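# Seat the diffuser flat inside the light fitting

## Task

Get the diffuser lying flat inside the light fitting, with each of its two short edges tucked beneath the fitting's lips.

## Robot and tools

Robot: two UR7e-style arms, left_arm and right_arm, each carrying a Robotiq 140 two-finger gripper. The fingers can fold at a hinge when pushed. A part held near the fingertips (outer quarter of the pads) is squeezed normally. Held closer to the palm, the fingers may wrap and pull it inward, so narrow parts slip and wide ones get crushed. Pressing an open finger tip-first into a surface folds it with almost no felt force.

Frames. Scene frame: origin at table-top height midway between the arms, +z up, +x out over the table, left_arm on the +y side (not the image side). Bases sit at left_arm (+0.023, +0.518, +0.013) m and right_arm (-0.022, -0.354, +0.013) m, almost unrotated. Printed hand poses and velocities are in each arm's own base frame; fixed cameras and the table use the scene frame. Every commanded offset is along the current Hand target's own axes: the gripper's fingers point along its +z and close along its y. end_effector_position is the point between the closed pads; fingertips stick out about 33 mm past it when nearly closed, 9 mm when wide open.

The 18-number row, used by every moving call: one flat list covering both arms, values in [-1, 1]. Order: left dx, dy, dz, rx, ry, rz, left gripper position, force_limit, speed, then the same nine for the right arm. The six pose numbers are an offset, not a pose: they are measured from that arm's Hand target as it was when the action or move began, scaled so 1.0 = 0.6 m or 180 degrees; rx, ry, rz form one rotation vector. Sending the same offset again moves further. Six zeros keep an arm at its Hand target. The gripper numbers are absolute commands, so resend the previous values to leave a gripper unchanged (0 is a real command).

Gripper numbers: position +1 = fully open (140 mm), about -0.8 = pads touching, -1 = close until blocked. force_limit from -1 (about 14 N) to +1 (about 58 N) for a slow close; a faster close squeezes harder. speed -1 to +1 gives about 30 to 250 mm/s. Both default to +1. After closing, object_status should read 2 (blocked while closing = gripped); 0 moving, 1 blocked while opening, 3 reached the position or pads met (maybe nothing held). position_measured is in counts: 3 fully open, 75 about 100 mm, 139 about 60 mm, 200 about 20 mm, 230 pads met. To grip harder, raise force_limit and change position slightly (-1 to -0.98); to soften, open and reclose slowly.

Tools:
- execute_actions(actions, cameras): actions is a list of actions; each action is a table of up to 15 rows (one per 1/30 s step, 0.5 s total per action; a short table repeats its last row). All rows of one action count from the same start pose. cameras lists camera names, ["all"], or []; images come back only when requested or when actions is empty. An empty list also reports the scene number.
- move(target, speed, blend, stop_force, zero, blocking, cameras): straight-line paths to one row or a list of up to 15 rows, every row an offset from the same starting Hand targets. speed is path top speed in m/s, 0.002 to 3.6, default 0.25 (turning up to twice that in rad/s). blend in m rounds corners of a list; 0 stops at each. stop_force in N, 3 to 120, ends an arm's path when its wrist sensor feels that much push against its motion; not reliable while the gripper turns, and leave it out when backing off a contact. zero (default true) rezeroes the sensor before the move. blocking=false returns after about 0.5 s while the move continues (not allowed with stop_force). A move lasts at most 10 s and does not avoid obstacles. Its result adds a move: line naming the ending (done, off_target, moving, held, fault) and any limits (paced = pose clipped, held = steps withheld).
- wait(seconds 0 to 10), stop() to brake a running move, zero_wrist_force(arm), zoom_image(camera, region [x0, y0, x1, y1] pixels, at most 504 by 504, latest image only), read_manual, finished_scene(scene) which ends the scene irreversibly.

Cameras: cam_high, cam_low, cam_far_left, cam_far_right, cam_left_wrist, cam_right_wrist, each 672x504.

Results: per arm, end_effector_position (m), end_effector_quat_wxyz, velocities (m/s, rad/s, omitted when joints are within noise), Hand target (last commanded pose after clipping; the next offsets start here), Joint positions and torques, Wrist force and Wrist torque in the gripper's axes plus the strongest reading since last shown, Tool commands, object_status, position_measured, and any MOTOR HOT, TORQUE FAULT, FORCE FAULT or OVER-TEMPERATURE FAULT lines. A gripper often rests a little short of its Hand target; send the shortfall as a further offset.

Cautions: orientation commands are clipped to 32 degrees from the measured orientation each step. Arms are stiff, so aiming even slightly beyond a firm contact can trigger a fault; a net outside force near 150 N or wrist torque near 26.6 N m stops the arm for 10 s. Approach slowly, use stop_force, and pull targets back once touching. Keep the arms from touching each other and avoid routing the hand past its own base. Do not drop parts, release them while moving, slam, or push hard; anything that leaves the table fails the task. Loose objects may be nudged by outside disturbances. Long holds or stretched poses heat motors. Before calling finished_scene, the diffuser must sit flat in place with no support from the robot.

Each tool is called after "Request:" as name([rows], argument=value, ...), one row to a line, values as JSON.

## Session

Scene 1 is done, so I'll look at scene 2.

Request:
execute_actions(actions=[])

Scene clock: 0.00 s.
left_arm: end_effector_position=(+0.3761, -0.0511, +0.1680) position_measured=3 object_status=3 end_effector_quat_wxyz=(-0.341, +0.363, +0.796, +0.345) | right_arm: end_effector_position=(+0.5236, +0.2458, +0.3817) position_measured=3 object_status=3 end_effector_quat_wxyz=(-0.081, +0.992, +0.031, +0.097)
Joint positions: left_arm=[-0.812 -1.28 1.685 -1.001 -1.228 -0.139] | right_arm=[0.128 -1.562 1.37 -1.59 -1.43 3.222]
Joint velocities: within noise
Joint torques (N m): no reading
Wrist force (N): no reading
Wrist torque (N m): no reading
Wrist force, peak (N): no reading
Hand target: left_arm +0.3761, -0.0511, +0.1680; -0.341, +0.363, +0.796, +0.345 | right_arm +0.5236, +0.2458, +0.3817; -0.081, +0.992, +0.031, +0.097
Tool commands: left_gripper/position=+1.0 left_gripper/force_limit=+1.0 left_gripper/speed=+1.0 right_gripper/position=+1.0 right_gripper/force_limit=+1.0 right_gripper/speed=+1.0

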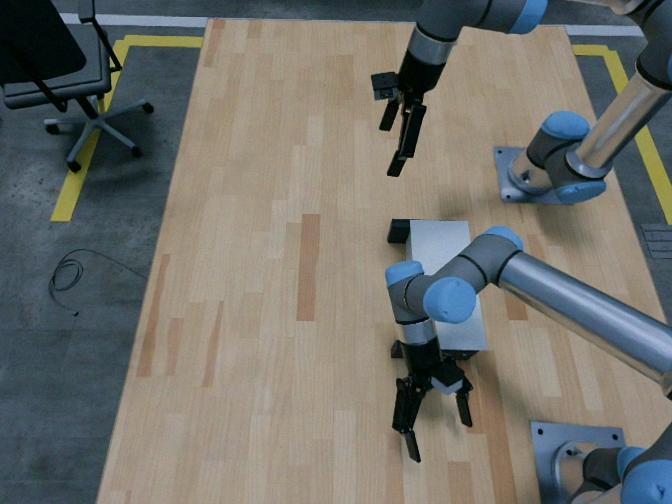

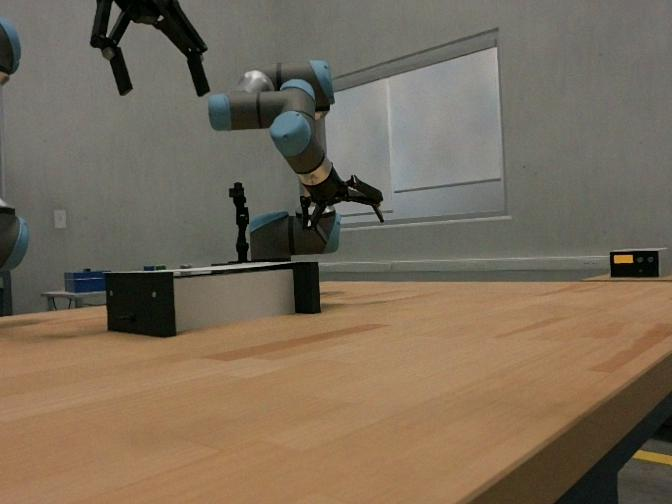

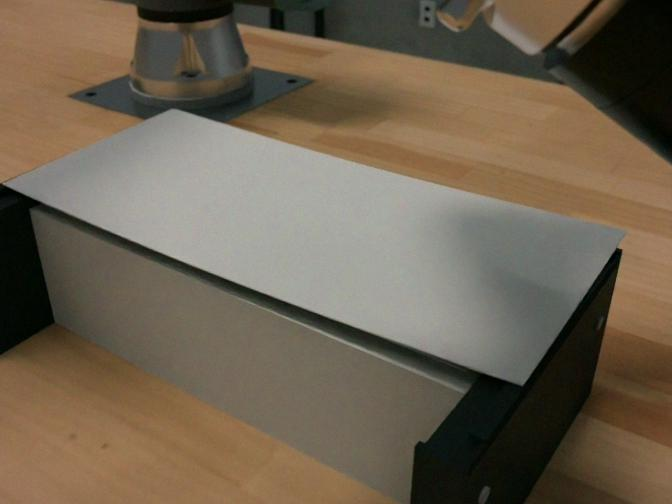

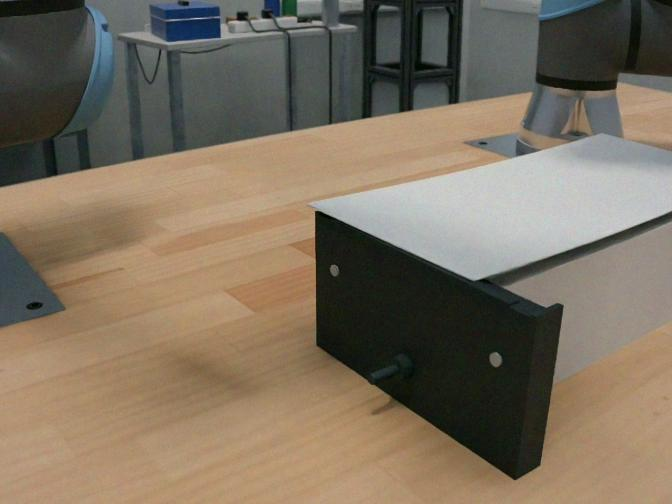

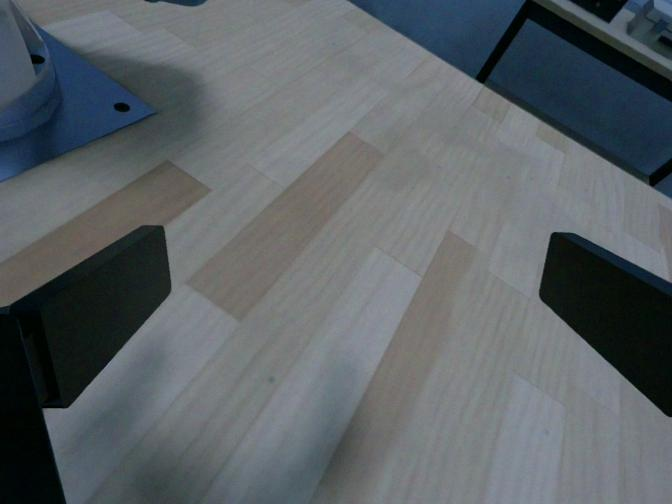

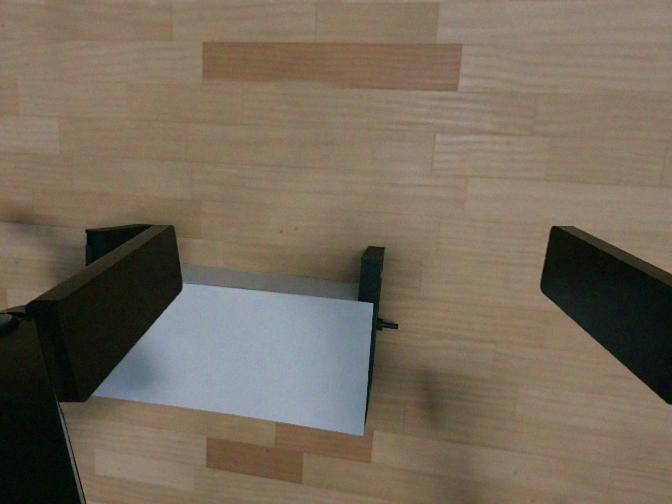

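Request:
zoom_image(camera="cam_high", region=[380, 280, 500, 370])

Request:
zoom_image(camera="cam_high", region=[380, 200, 500, 290])

Request:
zoom_image(camera="cam_right_wrist", region=[330, 230, 430, 330])

Request:
zoom_image(camera="cam_right_wrist", region=[330, 360, 430, 460])

Request:
zoom_image(camera="cam_far_left", region=[400, 200, 672, 504])

Scaled by 4.200 from the camera's 672x504 image, which has a finer 960x720 frame.

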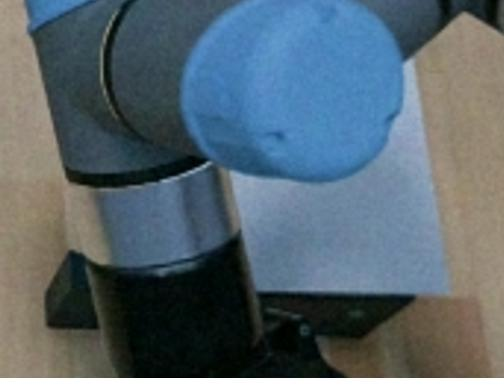

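Scaled by 4.200 from the camera's 672x504 image, which has a finer 960x720 frame.

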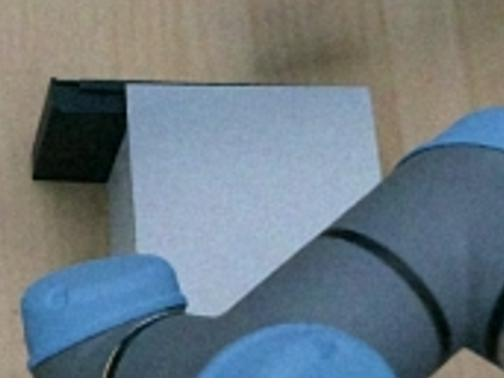

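Scaled by 5.040 from the camera's 672x504 image, which has a finer 960x720 frame.

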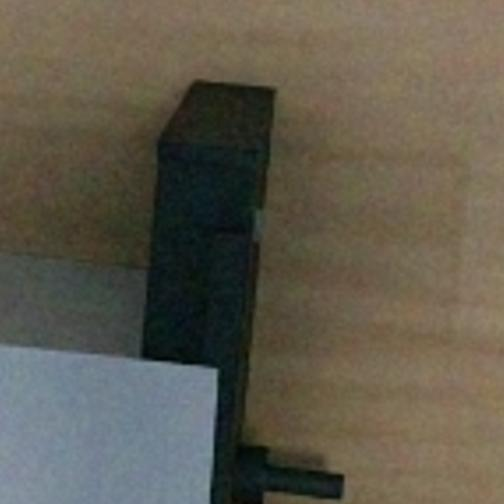

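Scaled by 5.040 from the camera's 672x504 image, which has a finer 960x720 frame.

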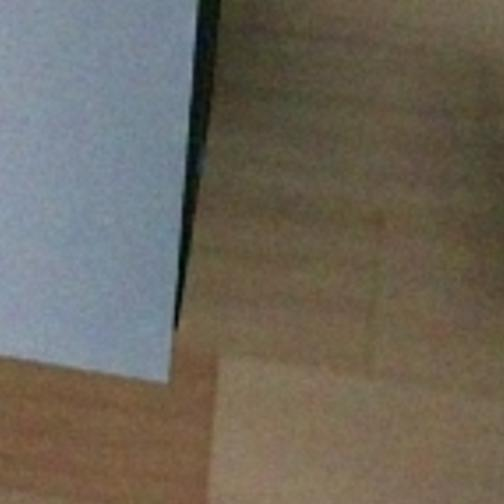

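Scaled by 1.658 from the camera's 672x504 image, which has a finer 960x720 frame.

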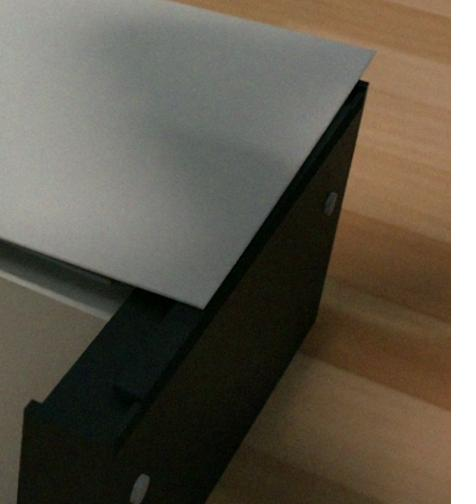

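Request:
move([
  [0.2767, -0.4458, -0.2562, -0.4316, -0.4213, -0.0904, -0.32, -1, 0, -0.2575, 0.1037, 0.1238, -0.0900, -0.0080, 0.5171, 1, -1, -1],
  [0.0268, -0.5558, -0.1883, -0.4316, -0.4213, -0.0904, -0.32, -1, 0, -0.2575, 0.1037, 0.1238, -0.0900, -0.0080, 0.5171, 1, -1, -1],
], speed=0.45, blend=[0.05, 0], cameras=["all"])

Scene clock: 10.97 s.
left_arm: end_effector_position=(+0.1300, -0.3020, +0.1400) position_measured=169 object_status=3 end_effector_quat_wxyz=(+0.505, +0.505, +0.495, +0.495) end_effector_velocity=(+0.000, +0.000, -0.002) end_effector_angular_velocity=(+0.000, +0.000, -0.001) | right_arm: end_effector_position=(+0.3910, +0.1897, +0.2697) position_measured=3 object_status=3 end_effector_quat_wxyz=(+0.000, +0.707, -0.707, +0.000)
Joint positions: left_arm=[-2.514 -1.302 2.315 -1.012 -0.924 -1.571] | right_arm=[0.141 -1.756 1.754 -1.569 -1.572 4.854]
Joint velocities: left_arm=[-0.001 0.004 0.001 -0.006 0.001 0] | right_arm=[within noise]
Joint torques (N m): left_arm=[-5.07 -15.82 1.81 0.57 -0.79 0.21] | right_arm=[7.53 -8.3 -38.39 -5.26 -1.22 1.31]
Wrist force (N): left_arm=[-0.9 2.9 -0.4] | right_arm=[-0.2 -0.1 -0.4]
Wrist torque (N m): left_arm=[0.40 0.21 -0.21] | right_arm=[-0.08 -0.03 0.12]
Wrist force, peak (N): left_arm=[-0.1 5.5 -1.5] | right_arm=[0.4 0.1 -1.0]
Hand target: left_arm +0.1301, -0.3020, +0.1399; +0.505, +0.505, +0.495, +0.495 | right_arm +0.3910, +0.1897, +0.2697; +0.000, +0.707, -0.707, +0.000
Off the commanded pose: left_arm 0.000 m, 0 deg | right_arm 0.000 m, 0 deg.
move: done

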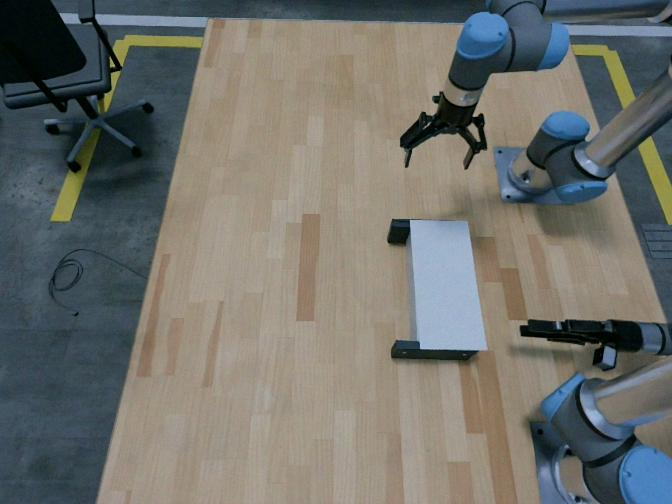

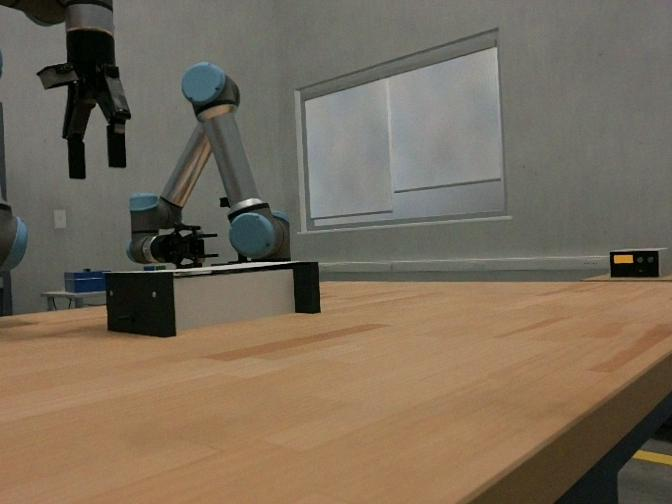

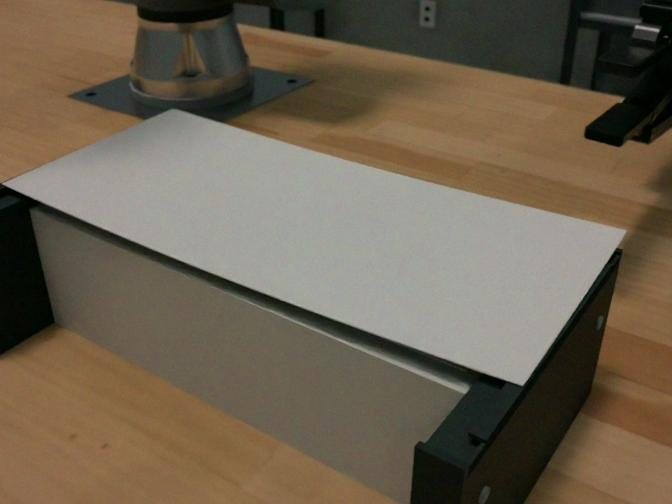

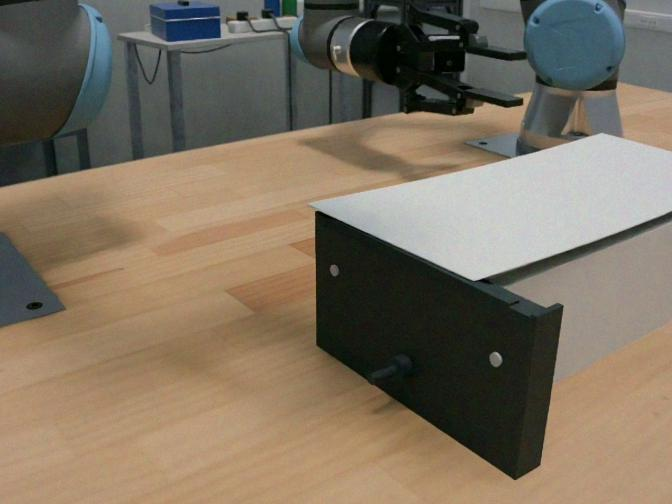

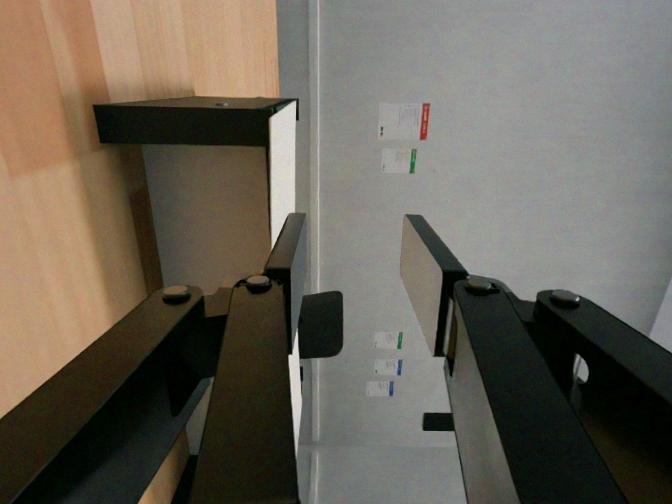

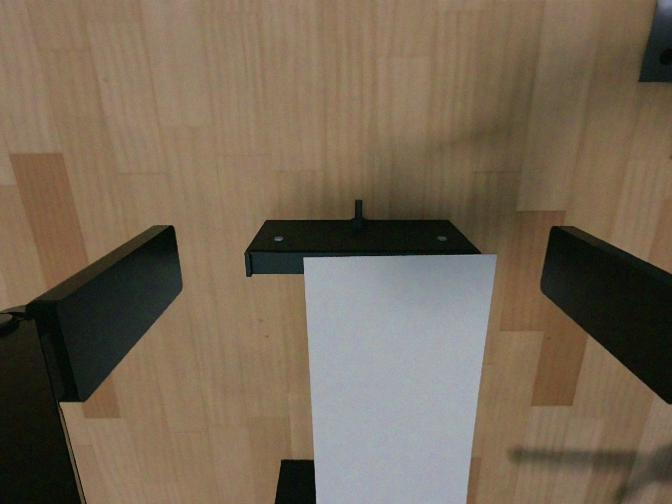

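Request:
zoom_image(camera="cam_high", region=[380, 310, 500, 370])

Request:
zoom_image(camera="cam_high", region=[380, 205, 500, 265])

Request:
zoom_image(camera="cam_right_wrist", region=[230, 190, 500, 290])

Request:
zoom_image(camera="cam_left_wrist", region=[90, 80, 310, 240])

Scaled by 4.200 from the camera's 672x504 image, which has a finer 960x720 frame.

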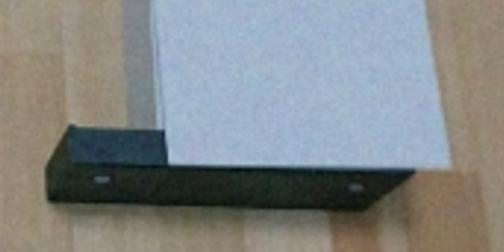

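Scaled by 4.200 from the camera's 672x504 image, which has a finer 960x720 frame.

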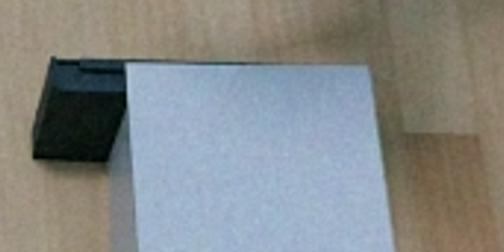

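Scaled by 1.867 from the camera's 672x504 image, which has a finer 960x720 frame.

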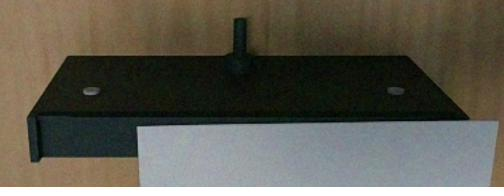

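Scaled by 2.291 from the camera's 672x504 image, which has a finer 960x720 frame.

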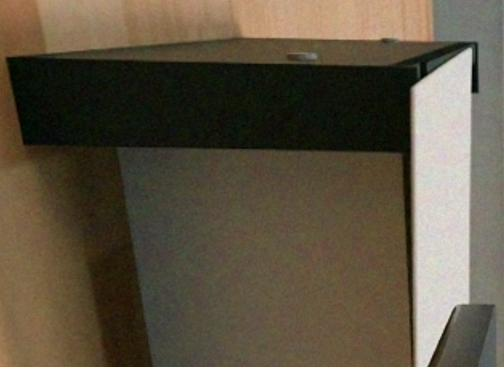

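Request:
move([
  [0.0063, -0.0757, 0.03, 0, 0.0172, 0, -0.32, -1, 0, 0, 0, 0, 0, 0, 0, 1, -1, -1],
  [0.0063, -0.0757, 0.1413, 0, 0.0172, 0, -0.32, -1, 0, 0, 0, 0, 0, 0, 0, 1, -1, -1],
], speed=[0.25, 0.15], blend=[0.015, 0], cameras=["cam_high", "cam_far_left", "cam_left_wrist", "cam_right_wrist"])

Request:
zoom_image(camera="cam_left_wrist", region=[260, 80, 440, 320])

Scene clock: 17.20 s.
left_arm: end_effector_position=(+0.2150, -0.2998, +0.0946) position_measured=169 object_status=3 end_effector_quat_wxyz=(+0.492, +0.491, +0.508, +0.509) | right_arm: end_effector_position=(+0.3910, +0.1897, +0.2697) position_measured=3 object_status=3 end_effector_quat_wxyz=(+0.000, +0.707, -0.707, +0.000)
Joint positions: left_arm=[-2.293 -1.202 2.399 -1.195 -0.757 -1.572] | right_arm=[0.141 -1.756 1.754 -1.569 -1.572 4.854]
Joint torques (N m): left_arm=[3.99 -14.25 -17.69 2.93 0.1 -0.19] | right_arm=[6.42 -7.87 -38.17 -5.31 -0.92 1.2]
Wrist force (N): left_arm=[-0.6 3.0 -0.3] | right_arm=[-0.3 -0.2 -0.4]
Wrist torque (N m): left_arm=[0.42 0.16 -0.20] | right_arm=[-0.10 -0.01 0.11]
Wrist force, peak (N): left_arm=[-0.5 5.6 -1.7] | right_arm=[0.1 -0.5 -1.0]
Hand target: left_arm +0.2150, -0.2998, +0.0946; +0.492, +0.491, +0.508, +0.509 | right_arm +0.3910, +0.1897, +0.2697; +0.000, +0.707, -0.707, +0.000
Off the commanded pose: left_arm 0.000 m, 0 deg | right_arm 0.000 m, 0 deg.
move: done
Images, in order (width x height): cam_high 672x504, cam_far_left 672x504, cam_left_wrist 672x504, cam_right_wrist 672x504.

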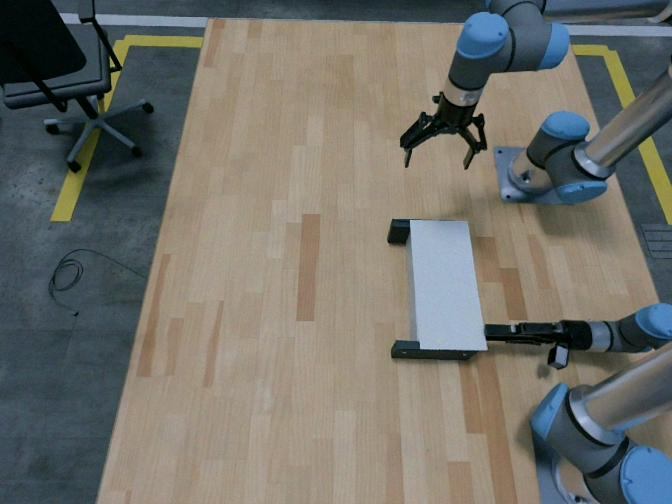

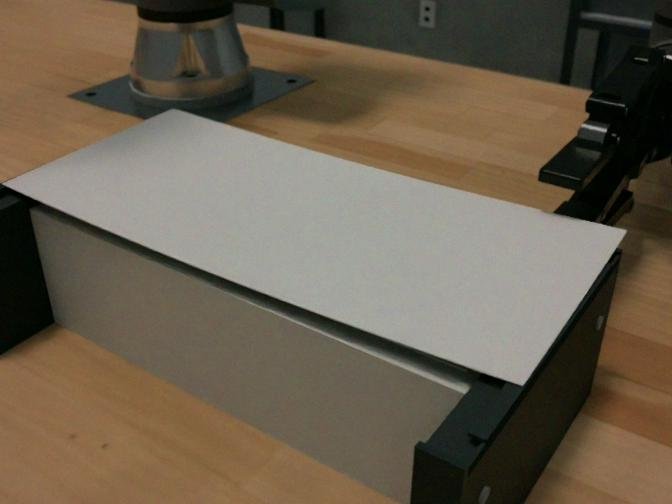

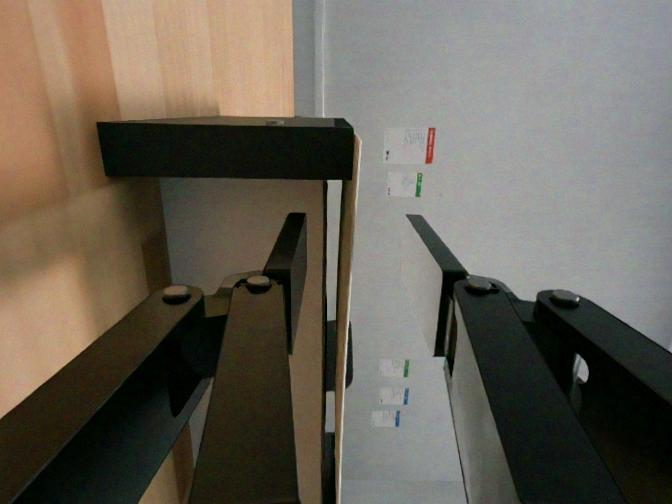

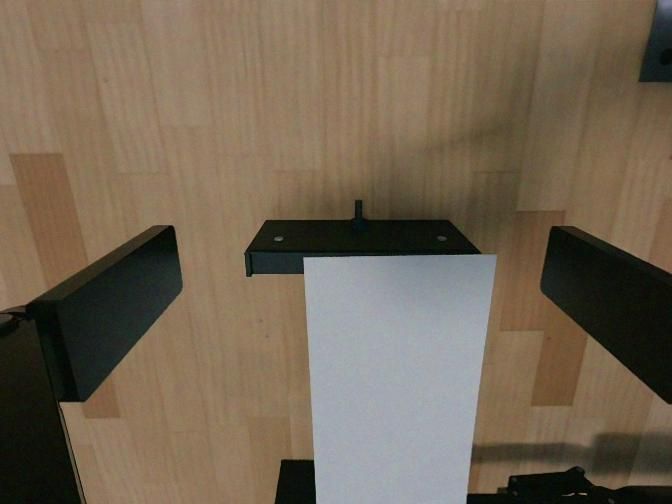

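Scaled by 2.100 from the camera's 672x504 image, which has a finer 960x720 frame.

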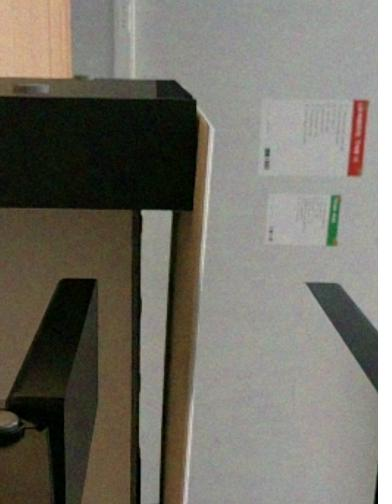

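Request:
zoom_image(camera="cam_high", region=[450, 310, 530, 370])

Request:
zoom_image(camera="cam_far_left", region=[500, 140, 660, 260])

Scaled by 6.300 from the camera's 672x504 image, which has a finer 960x720 frame.

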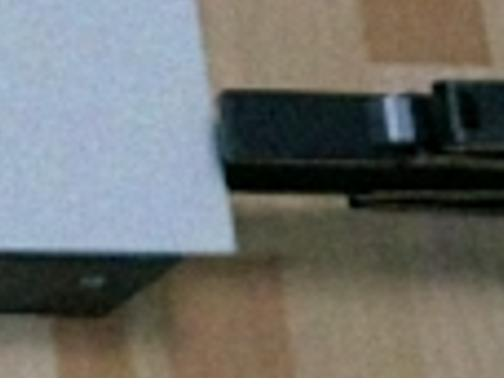

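Scaled by 3.150 from the camera's 672x504 image, which has a finer 960x720 frame.

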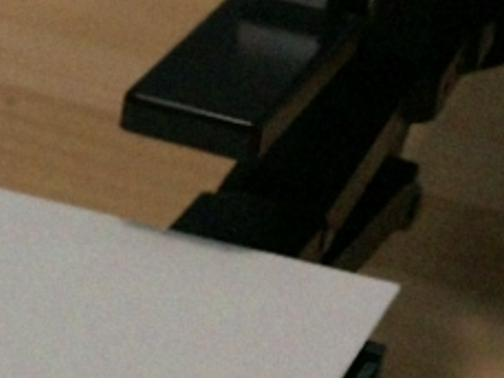

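Request:
move([
  [0, 0, 0.0067, 0, 0, 0, -0.32, -1, 0, 0, 0, 0, 0, 0, 0, 1, -1, -1],
  [0, 0, 0.0067, 0, 0, 0, -1, -0.05, -1, 0, 0, 0, 0, 0, 0, 1, -1, -1],
], speed=0.1, cameras=["cam_high", "cam_far_left", "cam_left_wrist"])

Scene clock: 20.77 s.
left_arm: end_effector_position=(+0.2190, -0.2997, +0.0946) position_measured=229 object_status=0 end_effector_quat_wxyz=(+0.492, +0.491, +0.508, +0.509) | right_arm: end_effector_position=(+0.3910, +0.1897, +0.2697) position_measured=3 object_status=3 end_effector_quat_wxyz=(+0.000, +0.707, -0.707, +0.000)
Joint positions: left_arm=[-2.283 -1.204 2.402 -1.196 -0.747 -1.572] | right_arm=[0.141 -1.756 1.754 -1.569 -1.572 4.854]
Joint torques (N m): left_arm=[-10.83 -26.97 -14.39 2.71 -1.97 -2.2] | right_arm=[7.06 -8.06 -37.54 -5.34 -0.92 1.11]
Wrist force (N): left_arm=[-0.8 2.8 -0.3] | right_arm=[0.0 0.2 -0.7]
Wrist torque (N m): left_arm=[0.54 0.19 -0.16] | right_arm=[-0.02 -0.06 0.11]
Wrist force, peak (N): left_arm=[-0.8 3.4 -0.2] | right_arm=[0.1 -0.3 -1.1]
Hand target: left_arm +0.2190, -0.2997, +0.0946; +0.492, +0.491, +0.508, +0.509 | right_arm +0.3910, +0.1897, +0.2697; +0.000, +0.707, -0.707, +0.000
Off the commanded pose: left_arm 0.000 m, 0 deg | right_arm 0.000 m, 0 deg.
move: done
Images, in order (width x height): cam_high 672x504, cam_far_left 672x504, cam_left_wrist 672x504.

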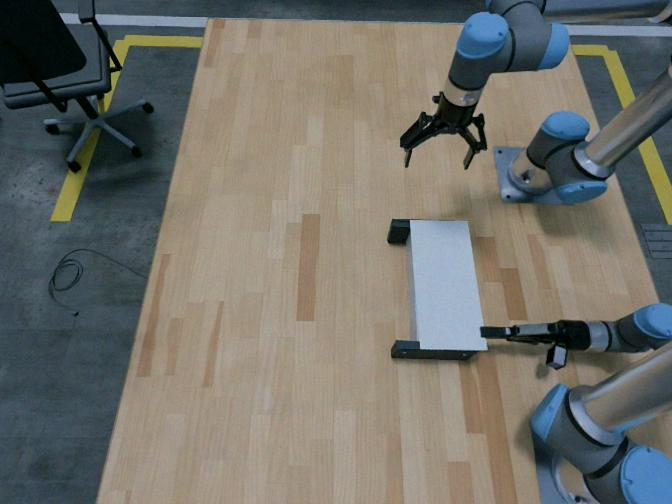

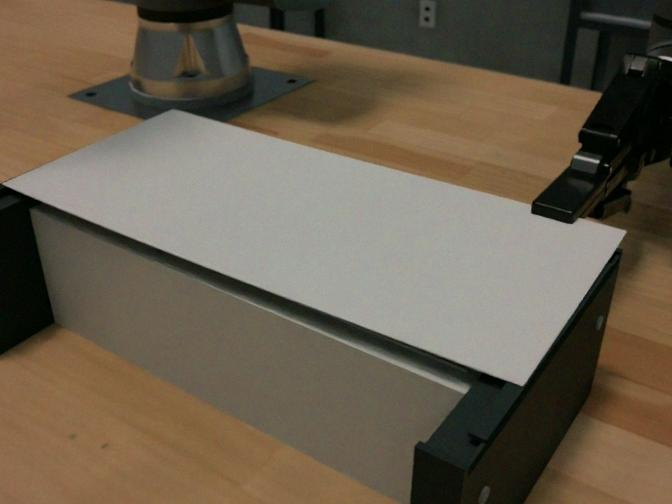

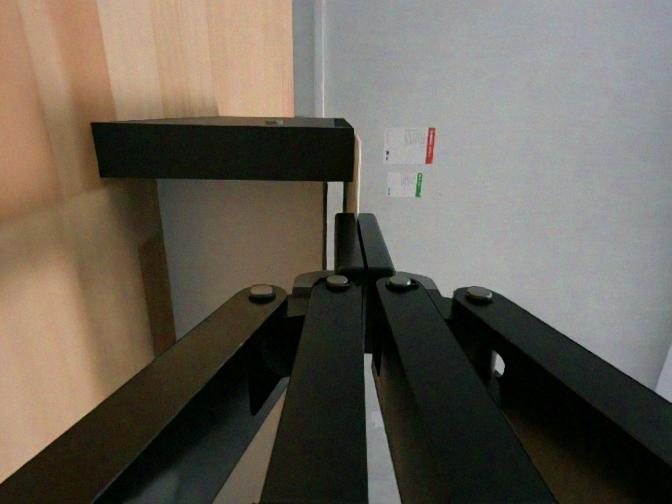

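Request:
move([
  [-0.0023, 0.05, 0, 0, -0.0076, 0.03, -1, -0.05, -1, 0, 0, 0, 0, 0, 0, 1, -1, -1],
  [-0.0036, 0.05, 0.055, 0, -0.0076, 0.03, -1, -0.05, -1, 0, 0, 0, 0, 0, 0, 1, -1, -1],
  [0.01535, 0.05, 0.0553, 0, -0.0076, 0.03, -1, -0.05, -1, 0, 0, 0, 0, 0, 0, 1, -1, -1],
  [0.01535, 0.04, 0.0553, 0, -0.0076, 0.03, -1, -0.05, -1, 0, 0, 0, 0, 0, 0, 1, -1, -1],
], speed=[0.1, 0.1, 0.06, 0.06], blend=[0.005, 0.003, 0.001, 0], cameras=["cam_high", "cam_far_left", "cam_far_right", "cam_left_wrist", "cam_right_wrist"])

Request:
zoom_image(camera="cam_right_wrist", region=[235, 200, 365, 300])

Request:
zoom_image(camera="cam_right_wrist", region=[365, 200, 495, 300])

Request:
zoom_image(camera="cam_far_left", region=[380, 180, 672, 504])

Scene clock: 26.30 s.
left_arm: end_effector_position=(+0.2518, -0.2894, +0.1187) position_measured=229 object_status=2 end_effector_quat_wxyz=(+0.473, +0.521, +0.478, +0.526) | right_arm: end_effector_position=(+0.3910, +0.1897, +0.2697) position_measured=3 object_status=3 end_effector_quat_wxyz=(+0.000, +0.707, -0.707, +0.000)
Joint positions: left_arm=[-2.234 -1.325 2.465 -1.14 -0.673 -1.476] | right_arm=[0.141 -1.756 1.754 -1.569 -1.572 4.854]
Joint torques (N m): left_arm=[10.84 -18.87 -19.69 1.31 1.29 2.21] | right_arm=[6.64 -7.07 -38.49 -5.32 -0.98 1.02]
Wrist force (N): left_arm=[-0.6 2.2 -0.2] | right_arm=[0.2 -0.1 -0.5]
Wrist torque (N m): left_arm=[0.44 0.20 -0.18] | right_arm=[-0.09 -0.11 0.12]
Wrist force, peak (N): left_arm=[-0.5 2.9 -1.9] | right_arm=[0.2 0.2 -1.0]
Hand target: left_arm +0.2518, -0.2894, +0.1187; +0.473, +0.521, +0.478, +0.526 | right_arm +0.3910, +0.1897, +0.2697; +0.000, +0.707, -0.707, +0.000
Off the commanded pose: left_arm 0.000 m, 0 deg | right_arm 0.000 m, 0 deg.
move: done
Images, in order (width x height): cam_high 672x504, cam_far_left 672x504, cam_far_right 672x504, cam_left_wrist 672x504, cam_right_wrist 672x504.

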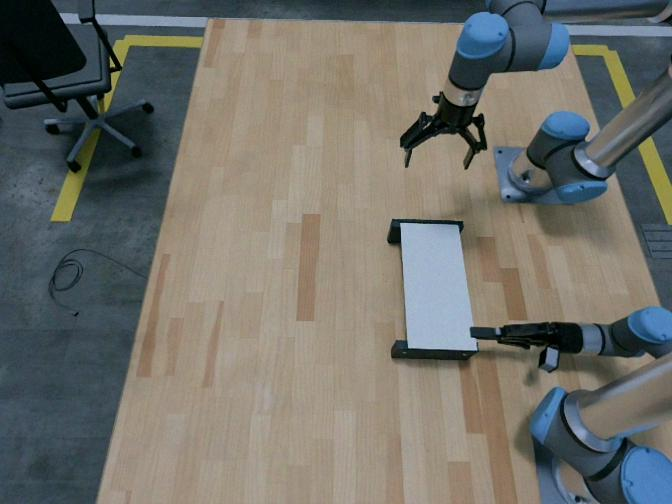

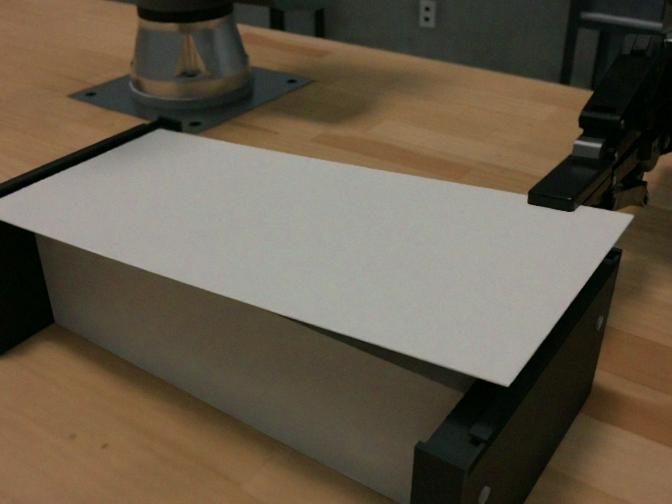

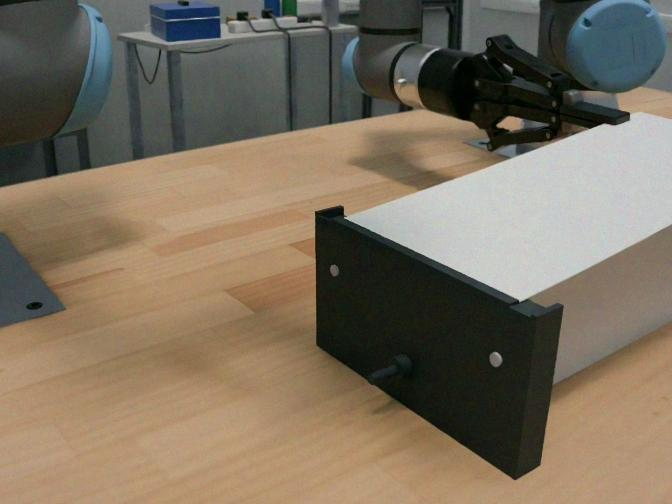

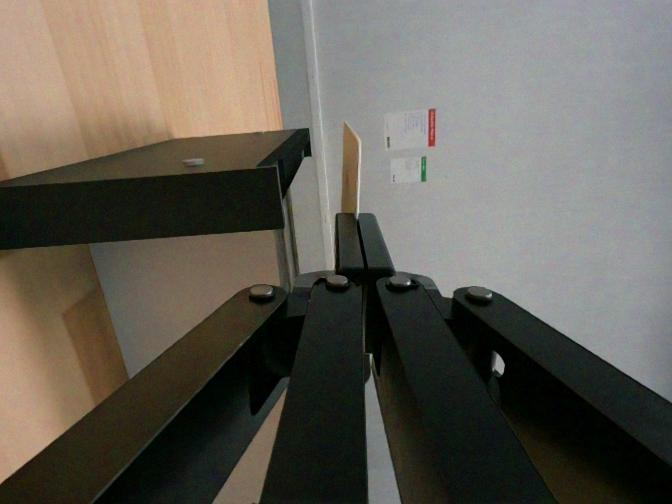

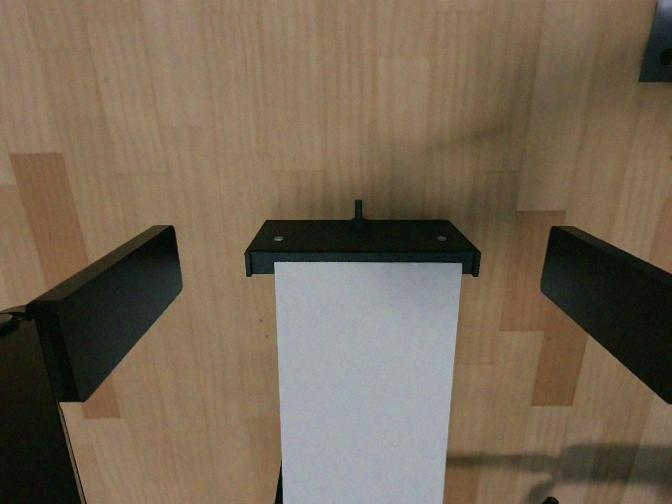

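Scaled by 3.877 from the camera's 672x504 image, which has a finer 960x720 frame.

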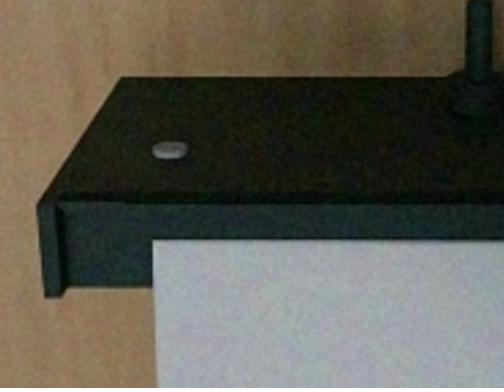

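Scaled by 3.877 from the camera's 672x504 image, which has a finer 960x720 frame.

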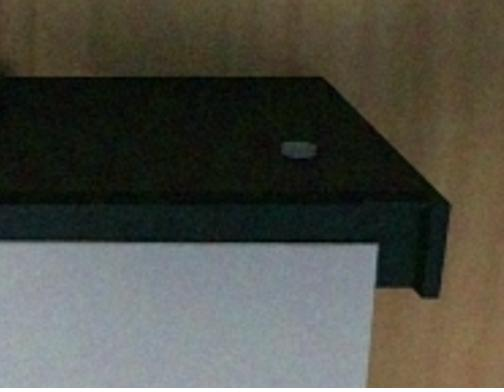

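Scaled by 1.556 from the camera's 672x504 image, which has a finer 960x720 frame.

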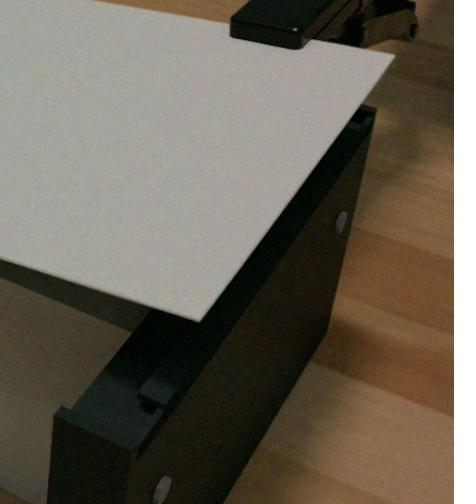

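Request:
zoom_image(camera="cam_high", region=[380, 310, 500, 370])

Request:
zoom_image(camera="cam_far_right", region=[300, 190, 580, 330])

Scaled by 4.200 from the camera's 672x504 image, which has a finer 960x720 frame.

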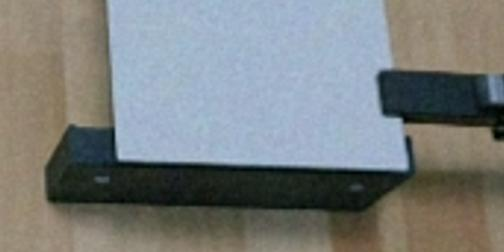

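Scaled by 1.800 from the camera's 672x504 image, which has a finer 960x720 frame.

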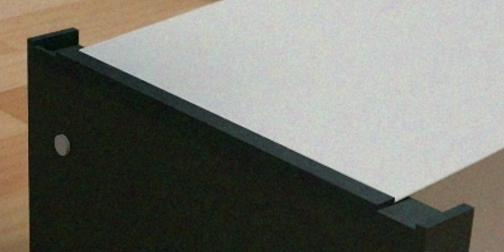

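Request:
move([
  [0, 0, 0.0067, 0, 0, 0, -1, -0.05, -1, 0, 0, 0, 0, 0, 0, 1, -1, -1],
  [-0.0199, 0.00188, 0.0067, 0, 0, 0, -1, -0.05, -1, 0, 0, 0, 0, 0, 0, 1, -1, -1],
], speed=0.015, stop_force=4, cameras=["cam_high", "cam_far_left", "cam_far_right", "cam_right_wrist"])

Request:
zoom_image(camera="cam_right_wrist", region=[235, 200, 365, 300])

Request:
zoom_image(camera="cam_right_wrist", region=[365, 200, 495, 300])

Request:
zoom_image(camera="cam_far_right", region=[300, 190, 580, 330])

Scene clock: 30.77 s.
left_arm: end_effector_position=(+0.2559, -0.2981, +0.1187) position_measured=229 object_status=2 end_effector_quat_wxyz=(+0.473, +0.521, +0.478, +0.526) | right_arm: end_effector_position=(+0.3910, +0.1897, +0.2697) position_measured=3 object_status=3 end_effector_quat_wxyz=(+0.000, +0.707, -0.707, +0.000)
Joint positions: left_arm=[-2.202 -1.311 2.443 -1.131 -0.642 -1.476] | right_arm=[0.141 -1.756 1.754 -1.569 -1.572 4.854]
Joint torques (N m): left_arm=[-11.08 -27.9 3.47 0.88 -2.27 1.98] | right_arm=[7.04 -8.12 -38.14 -5.47 -0.82 0.84]
Wrist force (N): left_arm=[-0.7 2.3 -0.1] | right_arm=[0.1 0.2 -0.5]
Wrist torque (N m): left_arm=[0.46 0.22 -0.18] | right_arm=[-0.03 -0.08 0.10]
Wrist force, peak (N): left_arm=[5.0 2.1 -2.3] | right_arm=[-0.2 -0.3 -0.9]
Hand target: left_arm +0.2559, -0.2981, +0.1187; +0.473, +0.521, +0.478, +0.526 (not the last commanded pose) | right_arm +0.3910, +0.1897, +0.2697; +0.000, +0.707, -0.707, +0.000
Off the commanded pose: left_arm 0.003 m, 0 deg | right_arm 0.000 m, 0 deg.
move: contact (left_arm); path passed 1 of 2 targets
Images, in order (width x height): cam_high 672x504, cam_far_left 672x504, cam_far_right 672x504, cam_right_wrist 672x504.

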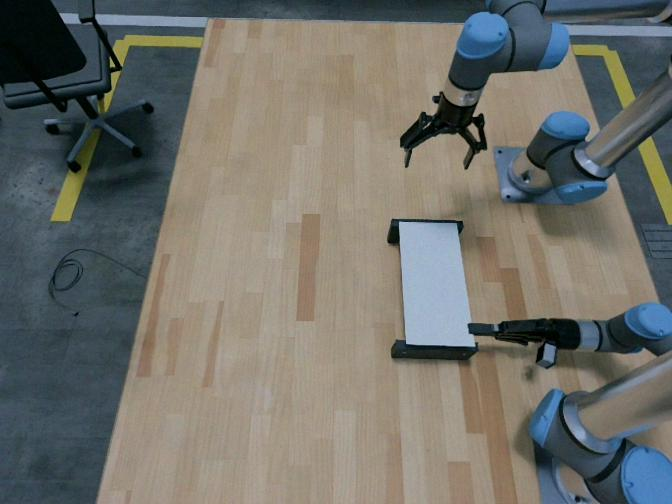

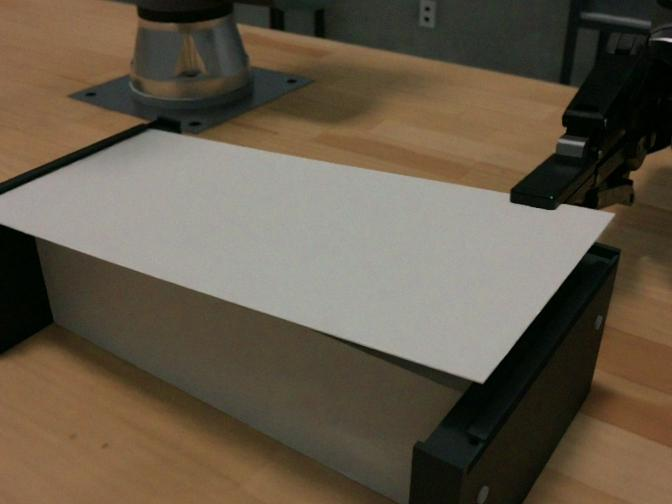

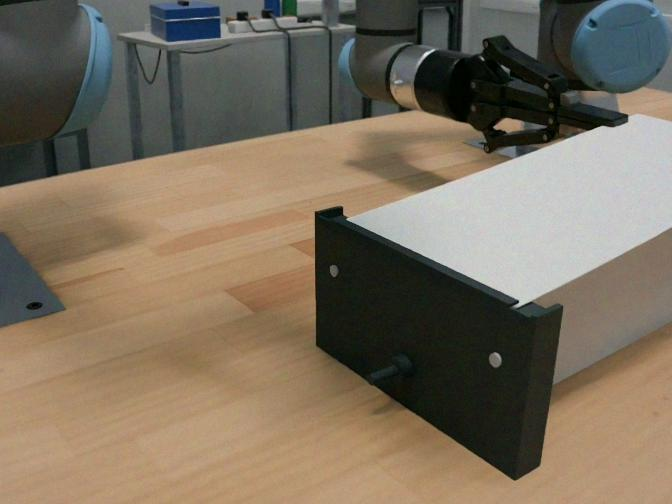

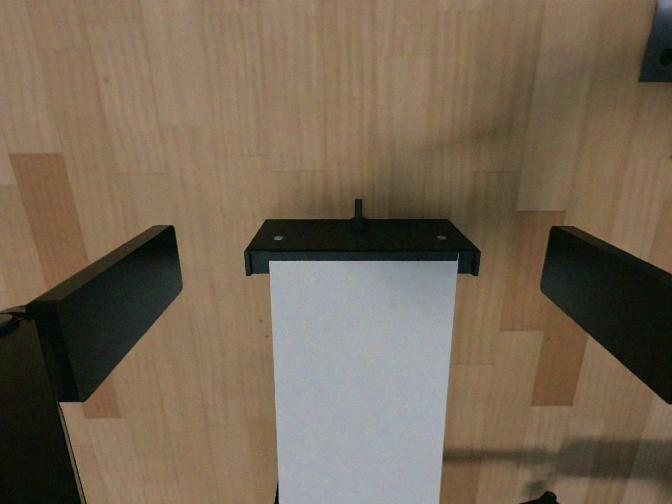

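Scaled by 3.877 from the camera's 672x504 image, which has a finer 960x720 frame.

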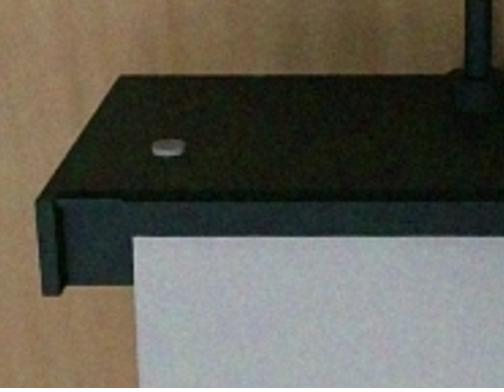

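Scaled by 3.877 from the camera's 672x504 image, which has a finer 960x720 frame.

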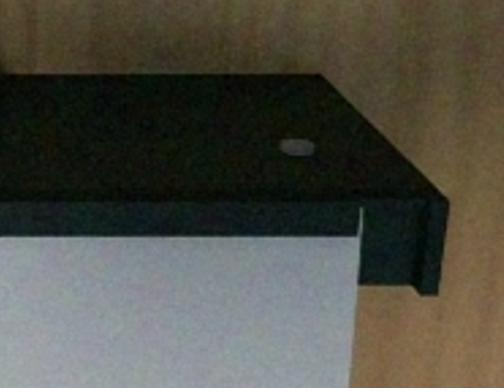

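Scaled by 1.800 from the camera's 672x504 image, which has a finer 960x720 frame.

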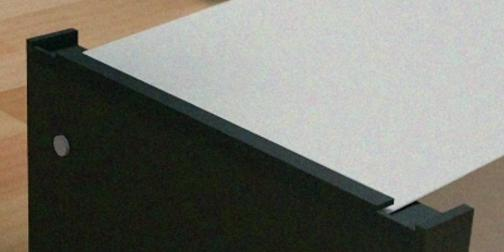

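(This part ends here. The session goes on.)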